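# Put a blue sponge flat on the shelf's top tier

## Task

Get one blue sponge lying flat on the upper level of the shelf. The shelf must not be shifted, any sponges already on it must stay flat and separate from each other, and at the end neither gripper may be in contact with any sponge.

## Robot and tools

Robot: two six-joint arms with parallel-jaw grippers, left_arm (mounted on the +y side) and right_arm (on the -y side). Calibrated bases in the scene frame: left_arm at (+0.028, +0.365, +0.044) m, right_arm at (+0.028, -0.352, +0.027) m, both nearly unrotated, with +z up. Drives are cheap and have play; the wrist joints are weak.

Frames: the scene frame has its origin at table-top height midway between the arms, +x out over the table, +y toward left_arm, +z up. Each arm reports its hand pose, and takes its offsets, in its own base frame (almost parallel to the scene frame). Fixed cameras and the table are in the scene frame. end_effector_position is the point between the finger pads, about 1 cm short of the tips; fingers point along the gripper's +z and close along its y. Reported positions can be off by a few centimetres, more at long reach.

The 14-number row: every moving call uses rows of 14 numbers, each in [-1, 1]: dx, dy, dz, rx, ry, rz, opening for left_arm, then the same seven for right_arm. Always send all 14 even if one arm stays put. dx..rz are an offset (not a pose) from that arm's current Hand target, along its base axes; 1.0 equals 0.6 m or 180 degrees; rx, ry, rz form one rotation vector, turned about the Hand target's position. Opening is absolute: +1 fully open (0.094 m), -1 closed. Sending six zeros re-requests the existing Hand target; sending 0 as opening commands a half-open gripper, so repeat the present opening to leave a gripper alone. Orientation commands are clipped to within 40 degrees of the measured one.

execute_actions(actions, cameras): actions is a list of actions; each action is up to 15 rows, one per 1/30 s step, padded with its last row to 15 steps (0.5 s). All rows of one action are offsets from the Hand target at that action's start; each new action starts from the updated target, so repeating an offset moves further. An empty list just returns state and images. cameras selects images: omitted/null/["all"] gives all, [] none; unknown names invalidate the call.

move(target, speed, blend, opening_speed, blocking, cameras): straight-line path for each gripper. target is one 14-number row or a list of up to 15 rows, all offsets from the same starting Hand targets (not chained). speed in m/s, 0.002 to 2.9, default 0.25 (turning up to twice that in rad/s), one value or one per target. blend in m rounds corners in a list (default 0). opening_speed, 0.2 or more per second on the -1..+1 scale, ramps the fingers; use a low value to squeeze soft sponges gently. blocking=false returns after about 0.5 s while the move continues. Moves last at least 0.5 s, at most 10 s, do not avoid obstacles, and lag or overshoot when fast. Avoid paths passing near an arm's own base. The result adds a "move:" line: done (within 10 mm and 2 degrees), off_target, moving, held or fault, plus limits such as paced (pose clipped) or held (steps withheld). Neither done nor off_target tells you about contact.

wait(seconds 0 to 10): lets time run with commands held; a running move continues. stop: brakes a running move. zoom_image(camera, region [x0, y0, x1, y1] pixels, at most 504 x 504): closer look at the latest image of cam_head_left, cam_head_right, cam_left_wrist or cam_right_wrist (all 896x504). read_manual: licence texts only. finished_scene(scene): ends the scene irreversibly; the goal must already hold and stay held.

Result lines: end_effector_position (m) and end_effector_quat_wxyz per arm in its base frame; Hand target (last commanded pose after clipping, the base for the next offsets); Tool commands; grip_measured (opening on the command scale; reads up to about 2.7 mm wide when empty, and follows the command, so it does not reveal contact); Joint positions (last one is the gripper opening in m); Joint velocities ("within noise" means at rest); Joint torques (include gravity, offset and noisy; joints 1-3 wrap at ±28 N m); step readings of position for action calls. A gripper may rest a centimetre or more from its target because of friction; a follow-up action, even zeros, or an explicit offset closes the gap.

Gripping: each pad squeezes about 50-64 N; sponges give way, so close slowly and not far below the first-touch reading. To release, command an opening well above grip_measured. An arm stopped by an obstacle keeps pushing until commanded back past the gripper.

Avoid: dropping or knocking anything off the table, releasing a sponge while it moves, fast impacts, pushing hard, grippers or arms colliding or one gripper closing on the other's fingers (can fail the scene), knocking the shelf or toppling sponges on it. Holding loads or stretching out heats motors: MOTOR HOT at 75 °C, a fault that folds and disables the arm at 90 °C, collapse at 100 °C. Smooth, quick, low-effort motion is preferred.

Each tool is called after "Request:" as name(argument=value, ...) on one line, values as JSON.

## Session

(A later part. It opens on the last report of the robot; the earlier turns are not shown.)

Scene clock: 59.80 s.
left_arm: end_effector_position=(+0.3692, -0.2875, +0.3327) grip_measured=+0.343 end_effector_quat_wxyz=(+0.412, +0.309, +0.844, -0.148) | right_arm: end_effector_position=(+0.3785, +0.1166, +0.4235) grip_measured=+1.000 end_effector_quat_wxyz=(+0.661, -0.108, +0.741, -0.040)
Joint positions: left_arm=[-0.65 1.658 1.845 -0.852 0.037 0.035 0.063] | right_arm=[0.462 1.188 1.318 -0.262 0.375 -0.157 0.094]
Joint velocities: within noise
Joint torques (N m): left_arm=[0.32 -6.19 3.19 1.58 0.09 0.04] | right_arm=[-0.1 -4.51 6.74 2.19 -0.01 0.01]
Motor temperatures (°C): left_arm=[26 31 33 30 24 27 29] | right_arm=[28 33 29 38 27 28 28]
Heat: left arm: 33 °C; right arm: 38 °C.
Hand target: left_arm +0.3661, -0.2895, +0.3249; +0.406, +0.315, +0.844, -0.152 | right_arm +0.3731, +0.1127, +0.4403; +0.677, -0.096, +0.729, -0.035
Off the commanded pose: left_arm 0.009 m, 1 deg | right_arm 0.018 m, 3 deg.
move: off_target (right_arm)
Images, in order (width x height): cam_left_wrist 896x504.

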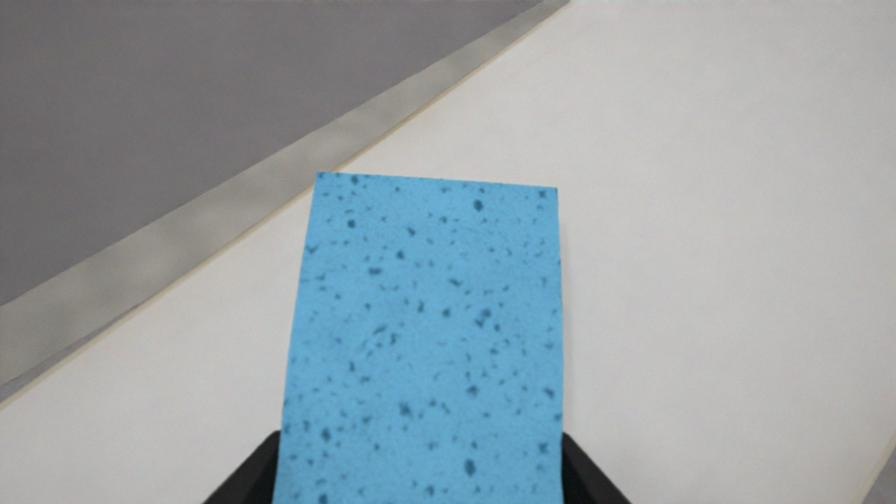

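Request:
move(target=[0, 0, -0.0117, 0.0035, 0.0043, 0, 0.32, 0, 0, 0, 0, 0, 0, 1.0], speed=0.04, cameras=["cam_left_wrist"])

Request:
zoom_image(camera="cam_left_wrist", region=[500, 150, 700, 500])

Scene clock: 61.30 s.
left_arm: end_effector_position=(+0.3693, -0.2876, +0.3323) grip_measured=+0.343 end_effector_quat_wxyz=(+0.413, +0.309, +0.844, -0.149) | right_arm: end_effector_position=(+0.3785, +0.1166, +0.4235) grip_measured=+1.000 end_effector_quat_wxyz=(+0.661, -0.108, +0.741, -0.040)
Joint positions: left_arm=[-0.65 1.655 1.837 -0.845 0.037 0.035 0.063] | right_arm=[0.462 1.188 1.318 -0.262 0.375 -0.157 0.094]
Joint velocities: within noise
Joint torques (N m): left_arm=[0.28 -5.64 2.92 1.52 0.07 0.04] | right_arm=[-0.09 -4.51 6.74 2.2 -0.01 0.01]
Motor temperatures (°C): left_arm=[26 31 33 30 24 27 29] | right_arm=[28 33 29 38 27 28 28]
Heat: left arm: 33 °C; right arm: 38 °C.
Hand target: left_arm +0.3661, -0.2895, +0.3179; +0.398, +0.317, +0.848, -0.149 | right_arm +0.3731, +0.1127, +0.4403; +0.677, -0.096, +0.729, -0.035
Off the commanded pose: left_arm 0.015 m, 2 deg | right_arm 0.018 m, 3 deg.
move: off_target (left_arm, right_arm)
Images, in order (width x height): cam_left_wrist 896x504.

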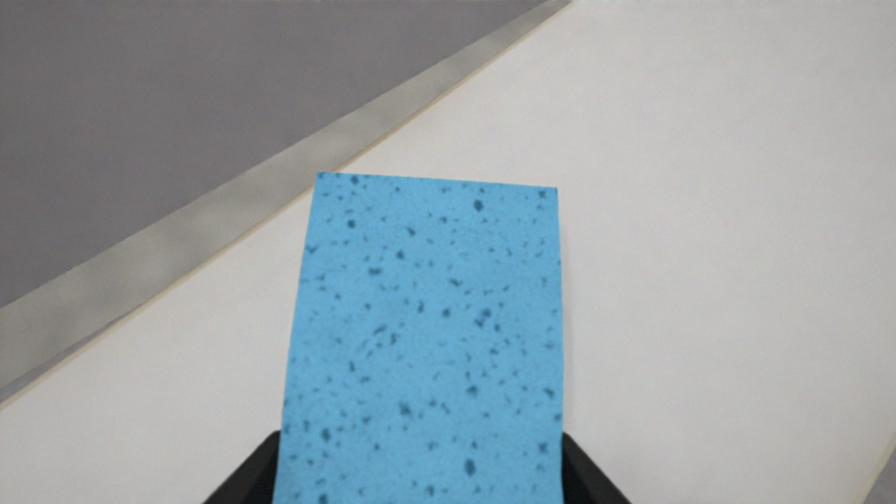

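Scaled by 1.440 from the camera's 896x504 image, which has a finer 1280x720 frame.

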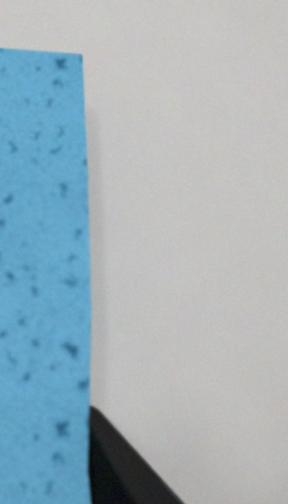

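Request:
move(target=[0, 0, 0.0150, 0, 0, 0, 0.32, 0, 0, 0, 0, 0, 0, 1.0], speed=0.04, cameras=["cam_left_wrist"])

Request:
move(target=[0, 0, 0, 0, 0, 0, 0.50, 0, 0, 0, 0, 0, 0, 1.0], opening_speed=0.25, cameras=["cam_left_wrist", "cam_head_right"])

Scene clock: 62.67 s.
left_arm: end_effector_position=(+0.3693, -0.2876, +0.3323) grip_measured=+0.343 end_effector_quat_wxyz=(+0.413, +0.309, +0.844, -0.149) | right_arm: end_effector_position=(+0.3785, +0.1166, +0.4235) grip_measured=+1.000 end_effector_quat_wxyz=(+0.661, -0.108, +0.741, -0.040)
Joint positions: left_arm=[-0.65 1.655 1.837 -0.845 0.037 0.035 0.063] | right_arm=[0.462 1.188 1.318 -0.262 0.375 -0.157 0.094]
Joint velocities: within noise
Joint torques (N m): left_arm=[0.27 -4.66 6.76 1.18 0.08 0.05] | right_arm=[-0.1 -4.51 6.74 2.2 -0.01 0.02]
Motor temperatures (°C): left_arm=[26 31 33 30 24 27 29] | right_arm=[28 33 29 38 27 28 28]
Heat: left arm: 33 °C; right arm: 38 °C.
Hand target: left_arm +0.3661, -0.2895, +0.3269; +0.398, +0.317, +0.848, -0.149 | right_arm +0.3731, +0.1127, +0.4403; +0.677, -0.096, +0.729, -0.035
Off the commanded pose: left_arm 0.007 m, 2 deg | right_arm 0.018 m, 3 deg.
move: off_target (right_arm)
Images, in order (width x height): cam_left_wrist 896x504.

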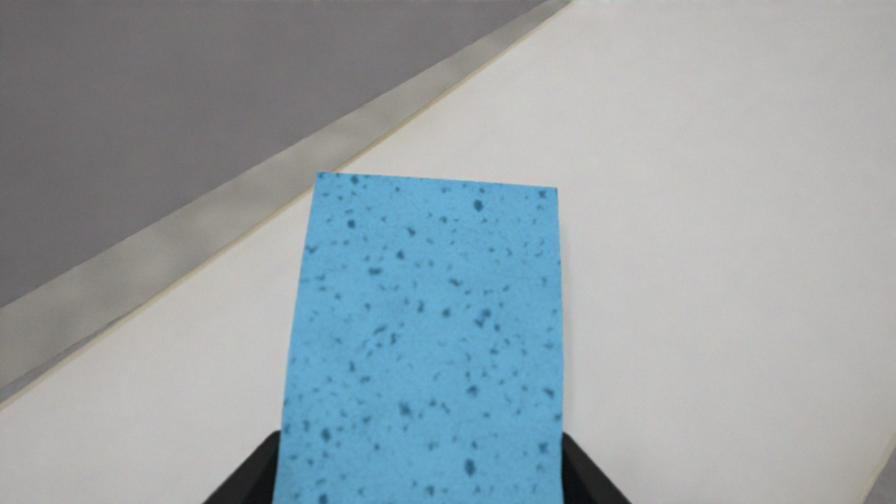

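Scene clock: 63.90 s.
left_arm: end_effector_position=(+0.3711, -0.2889, +0.3275) grip_measured=+0.498 end_effector_quat_wxyz=(+0.408, +0.308, +0.847, -0.148) | right_arm: end_effector_position=(+0.3785, +0.1166, +0.4235) grip_measured=+1.000 end_effector_quat_wxyz=(+0.661, -0.108, +0.741, -0.040)
Joint positions: left_arm=[-0.65 1.665 1.837 -0.845 0.037 0.03 0.07] | right_arm=[0.462 1.188 1.318 -0.262 0.375 -0.157 0.094]
Joint velocities: within noise
Joint torques (N m): left_arm=[0.31 -5.42 6.75 1.17 0.09 0.03] | right_arm=[-0.1 -4.49 6.75 2.2 -0.01 0.01]
Motor temperatures (°C): left_arm=[26 30 33 30 24 27 29] | right_arm=[28 33 29 38 27 28 28]
Heat: left arm: 33 °C; right arm: 38 °C.
Hand target: left_arm +0.3661, -0.2895, +0.3269; +0.398, +0.317, +0.848, -0.149 | right_arm +0.3731, +0.1127, +0.4403; +0.677, -0.096, +0.729, -0.035
Off the commanded pose: left_arm 0.005 m, 2 deg | right_arm 0.018 m, 3 deg.
move: off_target (right_arm)
Images, in order (width x height): cam_head_right 896x504, cam_left_wrist 896x504.

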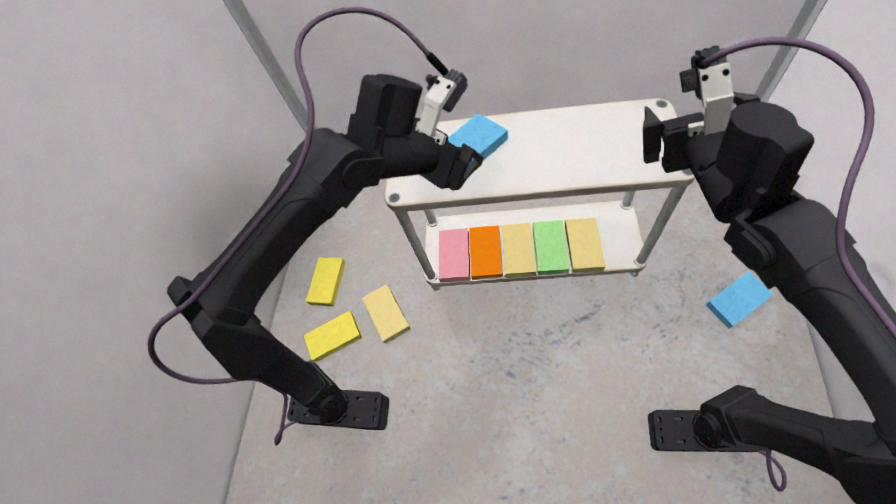

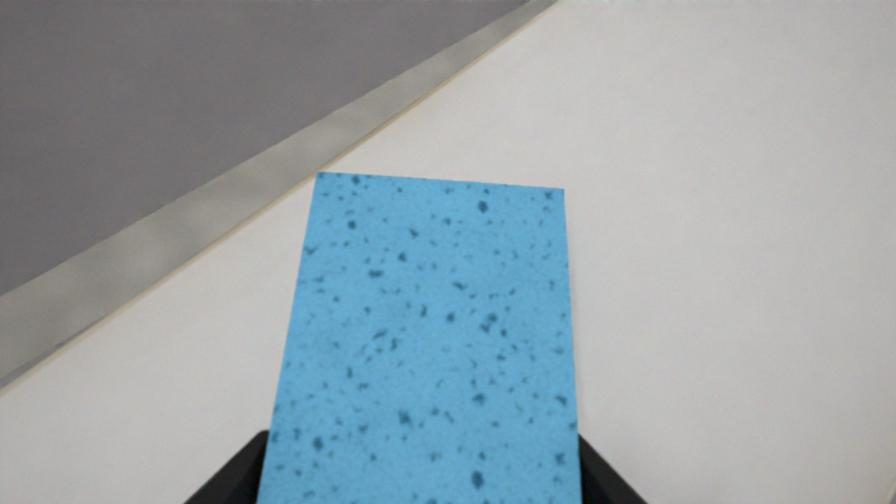

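Request:
move(target=[0, 0, 0, 0, 0, 0, 0.85, 0, 0, 0, 0, 0, 0, 1.0], opening_speed=0.5, cameras=["cam_left_wrist"])

Scene clock: 65.63 s.
left_arm: end_effector_position=(+0.3711, -0.2889, +0.3275) grip_measured=+0.848 end_effector_quat_wxyz=(+0.408, +0.307, +0.847, -0.149) | right_arm: end_effector_position=(+0.3785, +0.1166, +0.4235) grip_measured=+1.000 end_effector_quat_wxyz=(+0.661, -0.108, +0.741, -0.040)
Joint positions: left_arm=[-0.65 1.665 1.837 -0.845 0.037 0.029 0.087] | right_arm=[0.462 1.188 1.318 -0.262 0.375 -0.157 0.094]
Joint velocities: within noise
Joint torques (N m): left_arm=[0.28 -5.45 6.76 1.17 0.09 0.04] | right_arm=[-0.09 -4.51 6.74 2.2 -0.01 0.01]
Motor temperatures (°C): left_arm=[26 30 33 30 24 27 29] | right_arm=[28 33 29 38 27 28 28]
Heat: left arm: 33 °C; right arm: 38 °C.
Hand target: left_arm +0.3661, -0.2895, +0.3269; +0.398, +0.317, +0.848, -0.149 | right_arm +0.3731, +0.1127, +0.4403; +0.677, -0.096, +0.729, -0.035
Off the commanded pose: left_arm 0.005 m, 2 deg | right_arm 0.018 m, 3 deg.
move: off_target (right_arm)
Images, in order (width x height): cam_left_wrist 896x504.

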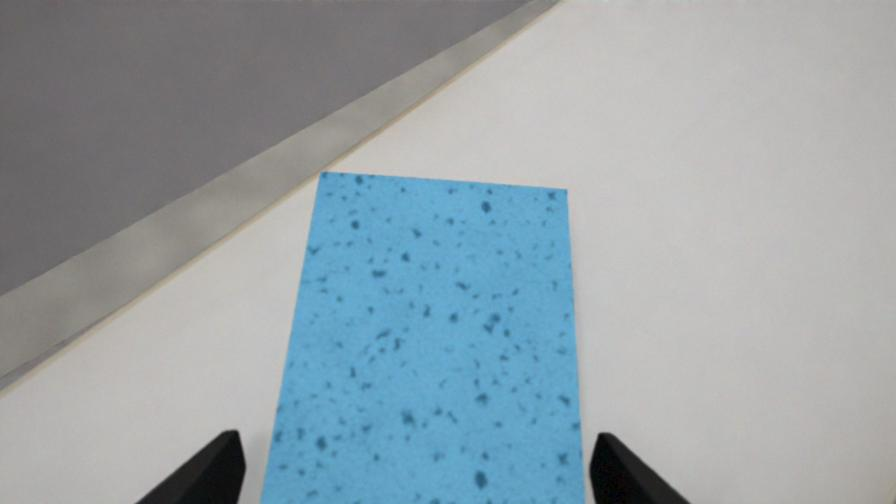

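Request:
move(target=[[0, 0, 0.11, 0, 0, 0, 0.85, 0, 0, 0, 0, 0, 0, 1.0], [-0.21, 0, 0.13, 0, 0, -0.04, 0.85, 0, 0, 0, 0, 0, 0, 1.0]], speed=[0.1, 0.18], blend=[0.01, 0])

Scene clock: 68.33 s.
left_arm: end_effector_position=(+0.2438, -0.3011, +0.4081) grip_measured=+0.848 end_effector_quat_wxyz=(+0.395, +0.376, +0.818, -0.184) | right_arm: end_effector_position=(+0.3785, +0.1166, +0.4235) grip_measured=+1.000 end_effector_quat_wxyz=(+0.661, -0.108, +0.741, -0.040)
Joint positions: left_arm=[-0.907 1.555 2.108 -1.223 -0.032 -0.03 0.087] | right_arm=[0.462 1.188 1.318 -0.262 0.375 -0.157 0.094]
Joint velocities: within noise
Joint torques (N m): left_arm=[-0.12 -5.2 3.43 1.17 -0.13 -0.08] | right_arm=[-0.1 -4.51 6.74 2.2 -0.01 0.02]
Motor temperatures (°C): left_arm=[26 30 33 30 24 27 29] | right_arm=[28 33 29 39 27 28 28]
Heat: left arm: 33 °C; right arm: 39 °C.
Hand target: left_arm +0.2401, -0.2895, +0.4049; +0.388, +0.369, +0.826, -0.174 | right_arm +0.3731, +0.1127, +0.4403; +0.677, -0.096, +0.729, -0.035
Off the commanded pose: left_arm 0.013 m, 2 deg | right_arm 0.018 m, 3 deg.
move: off_target (left_arm, right_arm)

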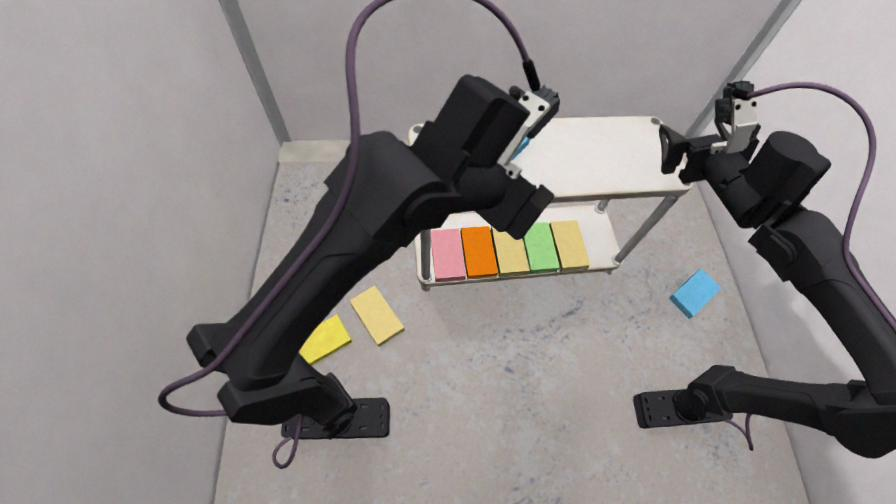

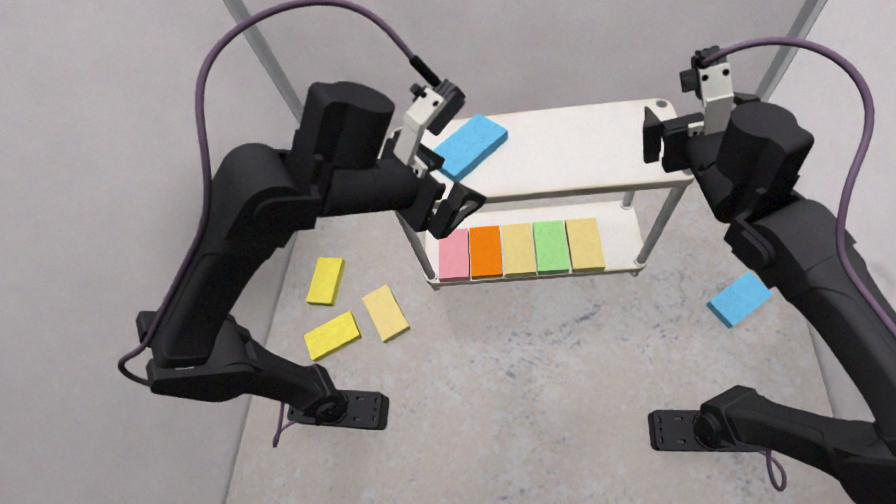

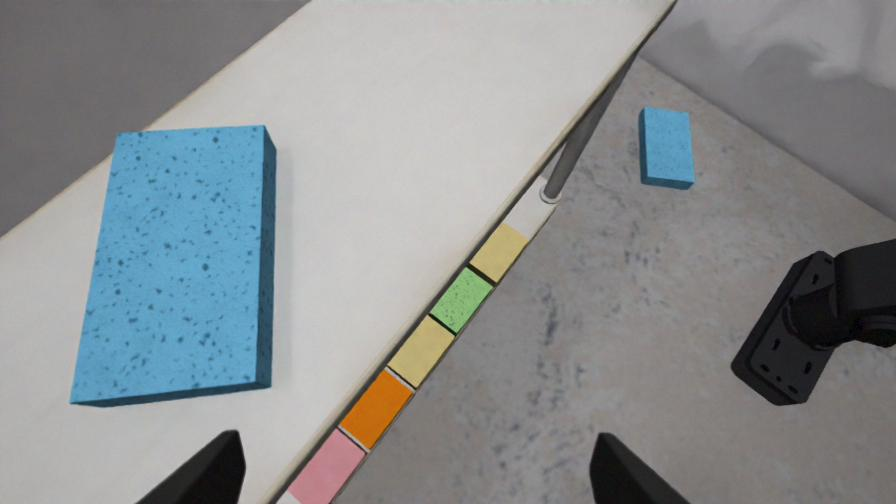

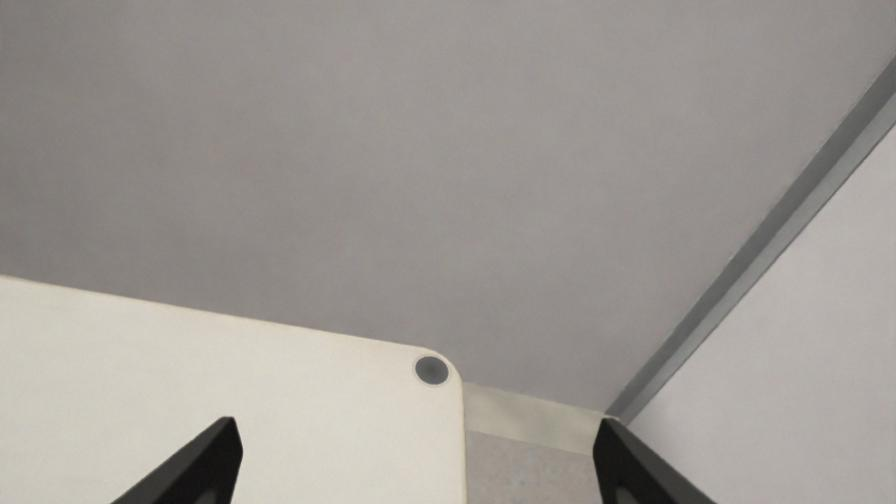

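Request:
move(target=[[0, 0, 0, 0, 0, 0, 0.85, -0.0718, -0.2712, -0.0505, 0.0603, 0.1391, -0.0857, 1.0], [0, 0, 0, 0, 0, 0, 0.85, -0.1718, -0.3712, -0.4172, 0.0915, 0.2430, -0.1666, 1.0]], speed=0.2, blend=[0.03, 0])

Scene clock: 75.17 s.
left_arm: end_effector_position=(+0.2438, -0.3011, +0.4081) grip_measured=+0.848 end_effector_quat_wxyz=(+0.395, +0.376, +0.818, -0.184) | right_arm: end_effector_position=(+0.2625, -0.1074, +0.1800) grip_measured=+1.000 end_effector_quat_wxyz=(+0.302, +0.184, +0.933, -0.060)
Joint positions: left_arm=[-0.907 1.555 2.108 -1.223 -0.032 -0.031 0.087] | right_arm=[-0.392 1.047 0.942 -0.839 -0.001 -0.002 0.094]
Joint velocities: within noise
Joint torques (N m): left_arm=[-0.14 -5.11 3.49 1.18 -0.12 -0.09] | right_arm=[-0.5 -3.9 4.44 2.11 -0.06 -0.07]
Motor temperatures (°C): left_arm=[26 30 33 30 24 27 29] | right_arm=[28 33 29 38 27 28 28]
Heat: left arm: 33 °C; right arm: 38 °C.
Hand target: left_arm +0.2401, -0.2895, +0.4049; +0.388, +0.369, +0.826, -0.174 | right_arm +0.2700, -0.1100, +0.1900; +0.336, +0.179, +0.922, -0.065
Off the commanded pose: left_arm 0.013 m, 2 deg | right_arm 0.013 m, 4 deg.
move: off_target (left_arm, right_arm)

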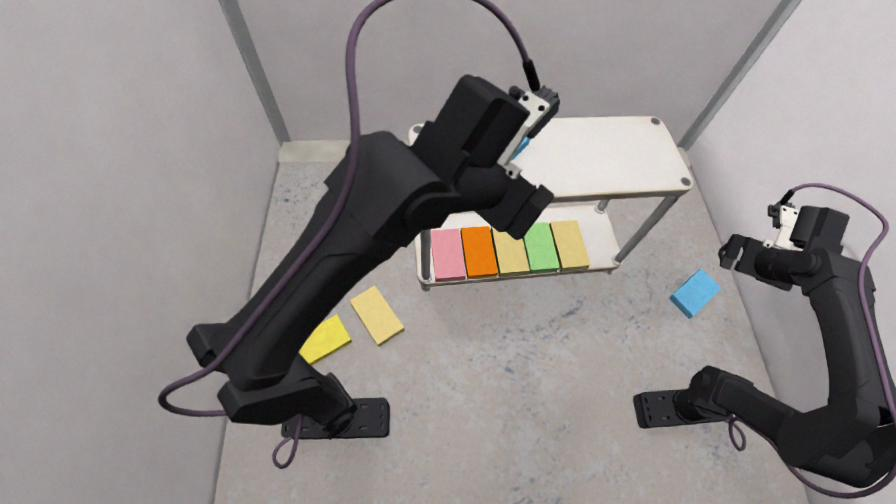

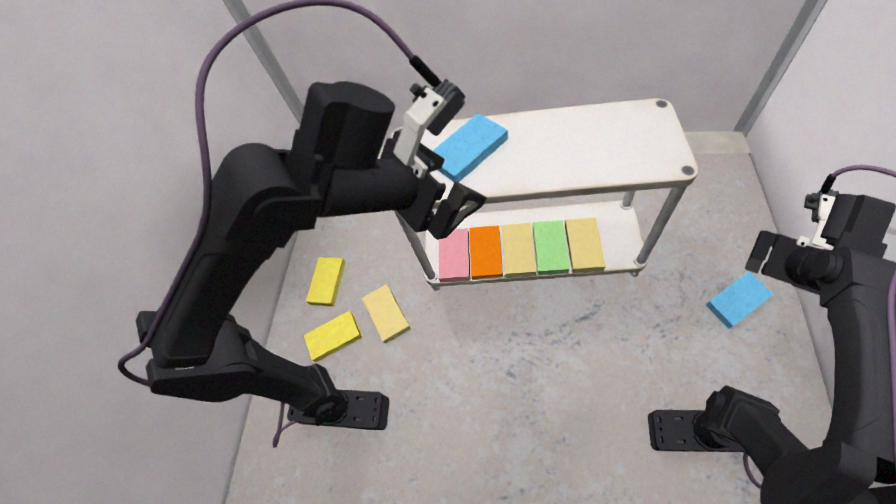

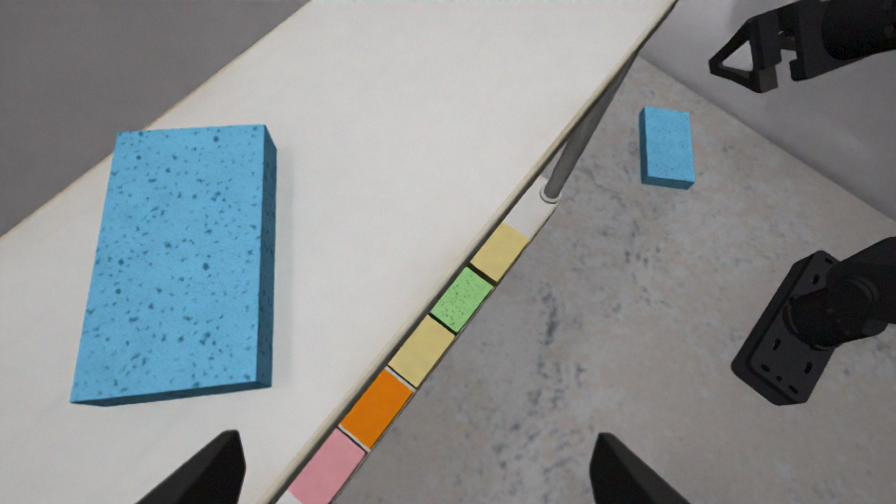

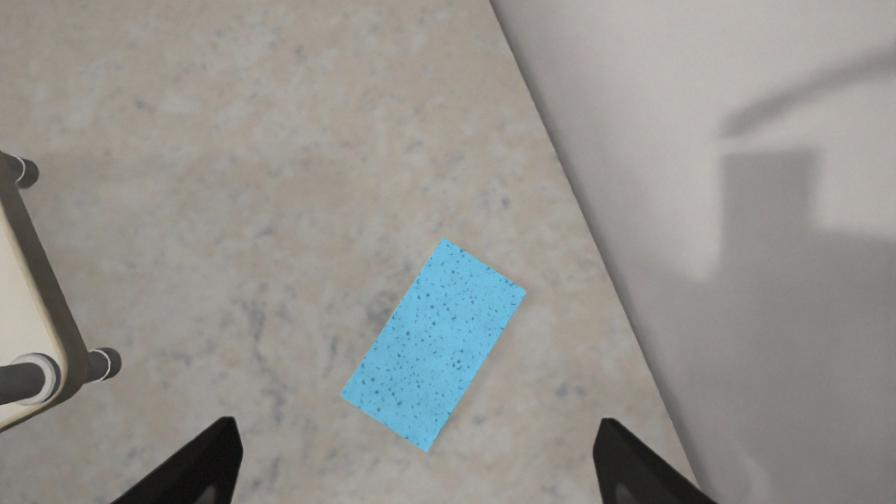

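Request:
zoom_image(camera="cam_head_left", region=[640, 240, 760, 340])

Request:
zoom_image(camera="cam_head_right", region=[680, 240, 800, 340])

Request:
zoom_image(camera="cam_head_left", region=[560, 90, 720, 290])

Request:
zoom_image(camera="cam_head_right", region=[560, 80, 720, 290])

Scaled by 4.200 from the camera's 896x504 image, which has a finer 1280x720 frame.

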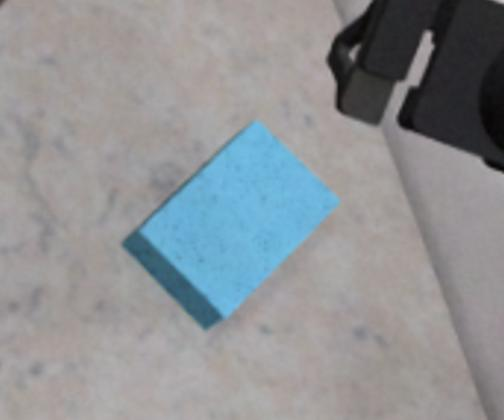

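Scaled by 4.200 from the camera's 896x504 image, which has a finer 1280x720 frame.

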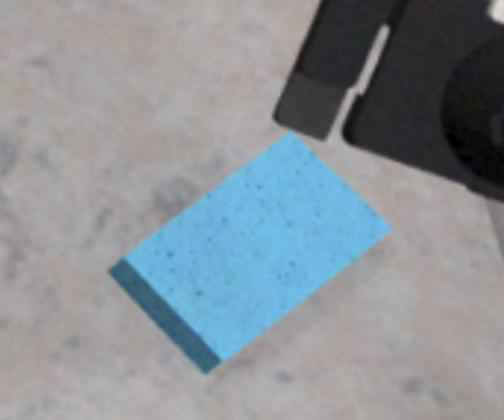

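Scaled by 2.520 from the camera's 896x504 image, which has a finer 1280x720 frame.

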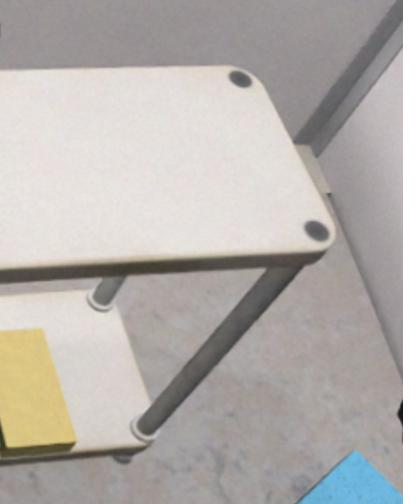

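Scaled by 2.400 from the camera's 896x504 image, which has a finer 1280x720 frame.

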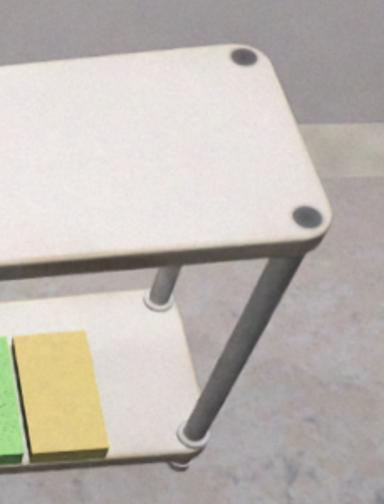

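Request:
move(target=[[0.0498, 0.3825, -0.005, 0.022, 0.045, 0.21, 0.85, 0, 0, 0, 0, 0, 0, 1.0], [0.0832, 0.4492, -0.1915, 0.0263, 0.0529, 0.2451, 0.85, 0, 0, 0, 0, 0, 0, 1.0]], speed=0.2, blend=[0.03, 0])

Scene clock: 87.30 s.
left_arm: end_effector_position=(+0.2843, -0.0192, +0.2809) grip_measured=+0.848 end_effector_quat_wxyz=(+0.310, +0.028, +0.950, -0.009) | right_arm: end_effector_position=(+0.2627, -0.1075, +0.1802) grip_measured=+1.000 end_effector_quat_wxyz=(+0.303, +0.184, +0.933, -0.060)
Joint positions: left_arm=[-0.077 1.168 1.424 -1.196 -0.01 -0.014 0.087] | right_arm=[-0.392 1.047 0.942 -0.838 -0.001 -0.002 0.094]
Joint velocities: within noise
Joint torques (N m): left_arm=[0.44 -2.96 3.82 1.71 0.07 0.03] | right_arm=[-0.5 -3.89 4.42 2.1 -0.06 -0.07]
Motor temperatures (°C): left_arm=[26 30 32 30 24 27 28] | right_arm=[28 33 29 38 27 28 28]
Heat: left arm: 32 °C; right arm: 38 °C.
Hand target: left_arm +0.2900, -0.0200, +0.2900; +0.342, +0.032, +0.939, -0.012 | right_arm +0.2700, -0.1100, +0.1900; +0.336, +0.179, +0.922, -0.065
Off the commanded pose: left_arm 0.011 m, 4 deg | right_arm 0.012 m, 4 deg.
move: off_target (left_arm, right_arm)

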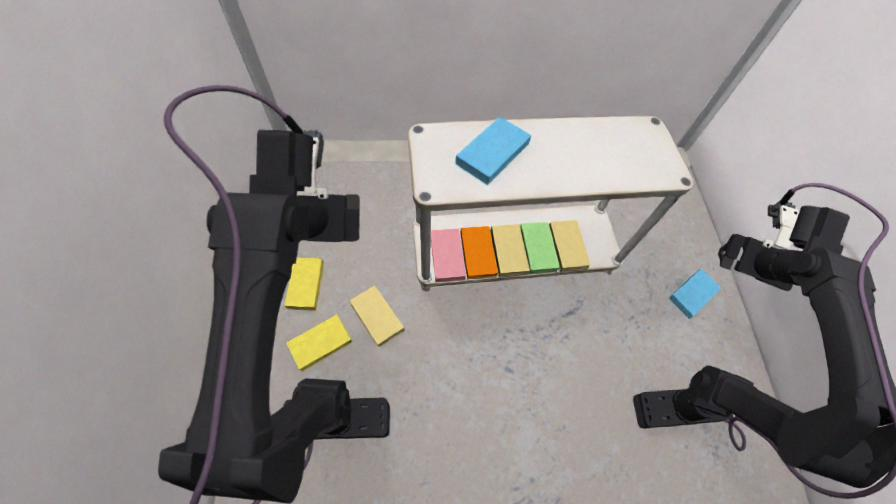

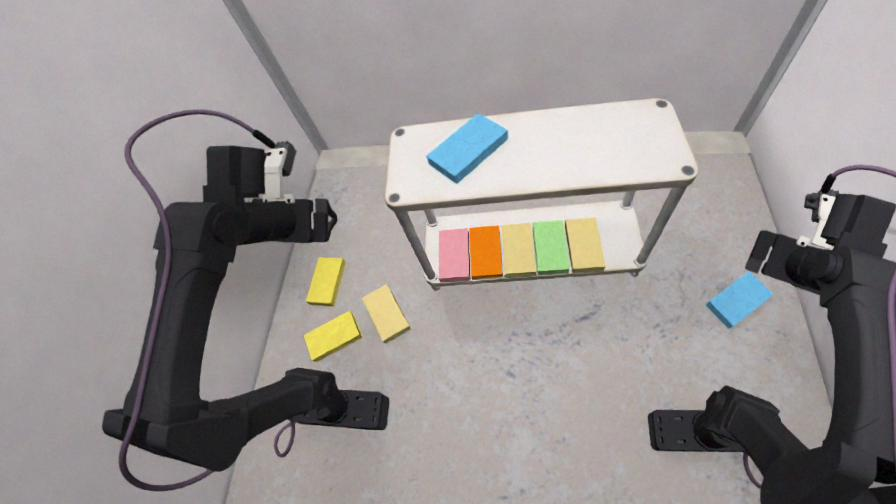

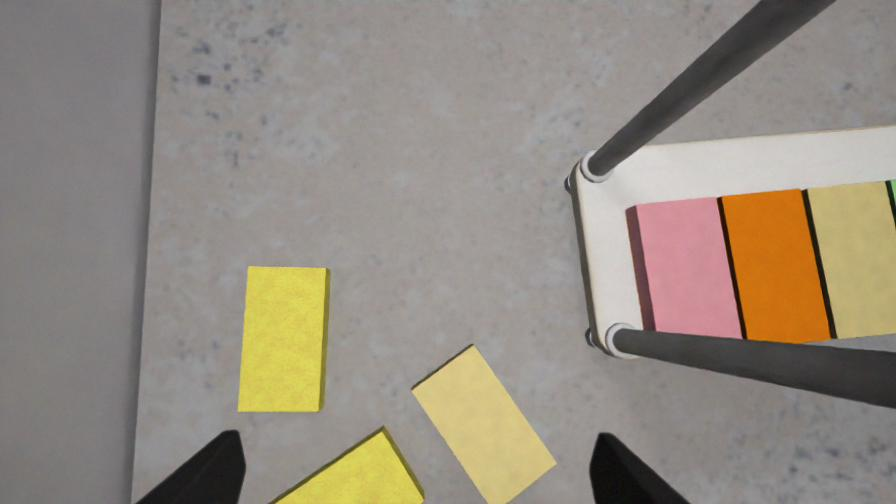

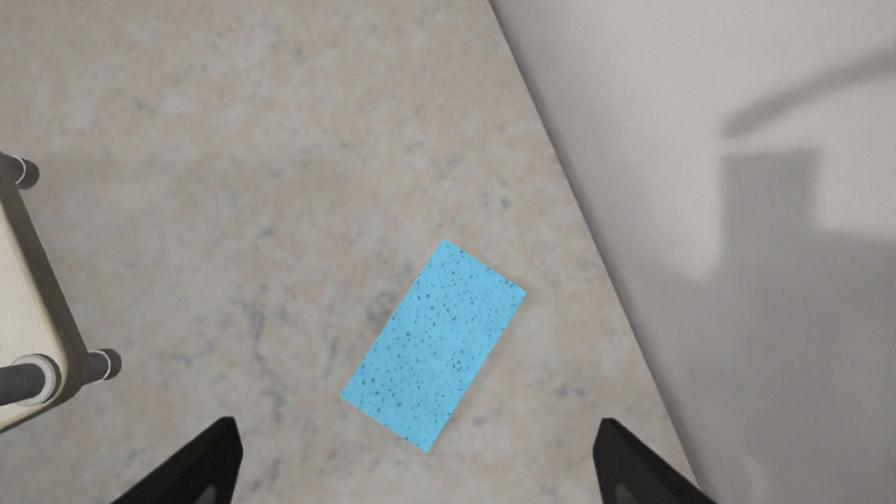

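Request:
move(target=[[0, 0, 0, 0, 0, 0, 0.85, 0.05, 0.2167, 0.3833, -0.0089, -0.0556, 0.1451, 1.0], [0, 0, 0, 0, 0, 0, 0.85, 0.1972, 0.5495, 0.375, 0.0043, -0.0685, 0.2848, 1.0]], speed=0.2, blend=[0.03, 0])

Scene clock: 93.50 s.
left_arm: end_effector_position=(+0.2843, -0.0192, +0.2809) grip_measured=+0.848 end_effector_quat_wxyz=(+0.310, +0.028, +0.950, -0.009) | right_arm: end_effector_position=(+0.3909, +0.2238, +0.4015) grip_measured=+1.000 end_effector_quat_wxyz=(+0.410, -0.230, +0.876, +0.109)
Joint positions: left_arm=[-0.077 1.168 1.424 -1.196 -0.01 -0.014 0.087] | right_arm=[0.519 1.842 2.439 -1.292 0.002 0.004 0.094]
Joint velocities: within noise
Joint torques (N m): left_arm=[0.49 -2.99 3.73 1.7 0.08 0.04] | right_arm=[-0.03 -7.3 7.15 1.65 -0.12 -0.07]
Motor temperatures (°C): left_arm=[26 29 32 30 24 27 28] | right_arm=[28 33 29 37 27 28 28]
Heat: left arm: 32 °C; right arm: 37 °C.
Hand target: left_arm +0.2900, -0.0200, +0.2900; +0.342, +0.032, +0.939, -0.012 | right_arm +0.3883, +0.2197, +0.4150; +0.424, -0.228, +0.870, +0.111
Off the commanded pose: left_arm 0.011 m, 4 deg | right_arm 0.014 m, 2 deg.
move: off_target (left_arm, right_arm)

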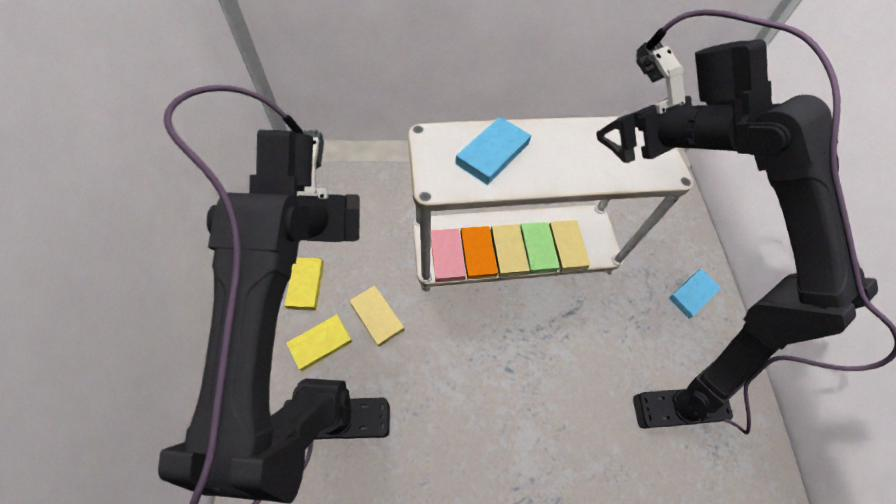

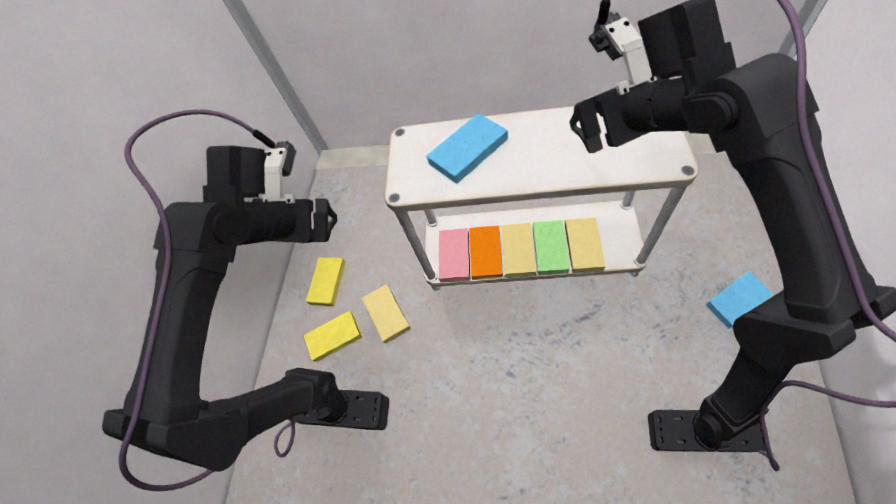

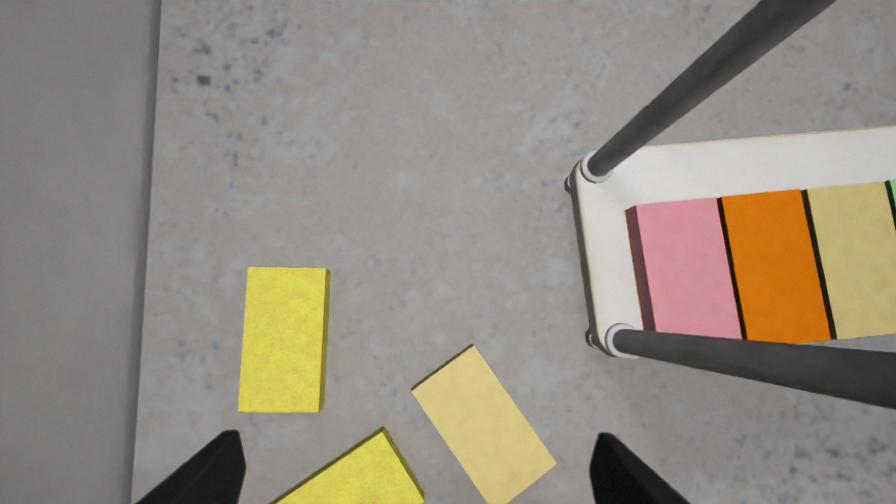

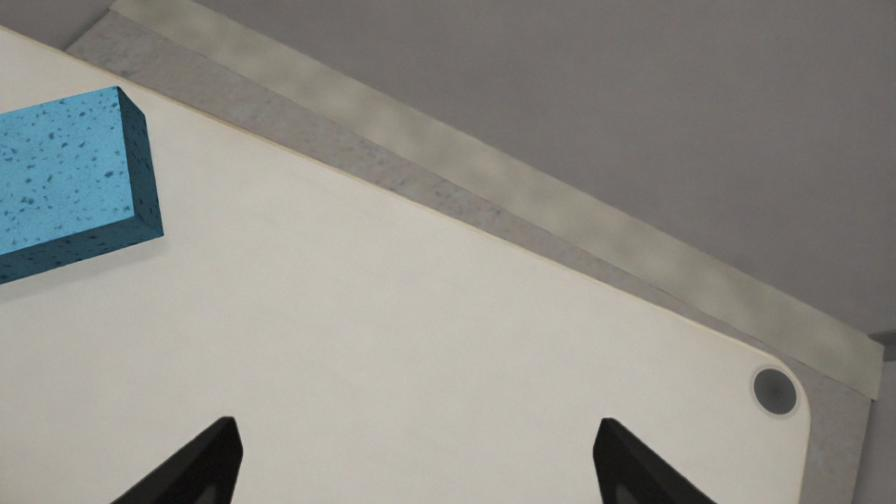

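Request:
finished_scene(scene=1)

The scene is finished: the task was done.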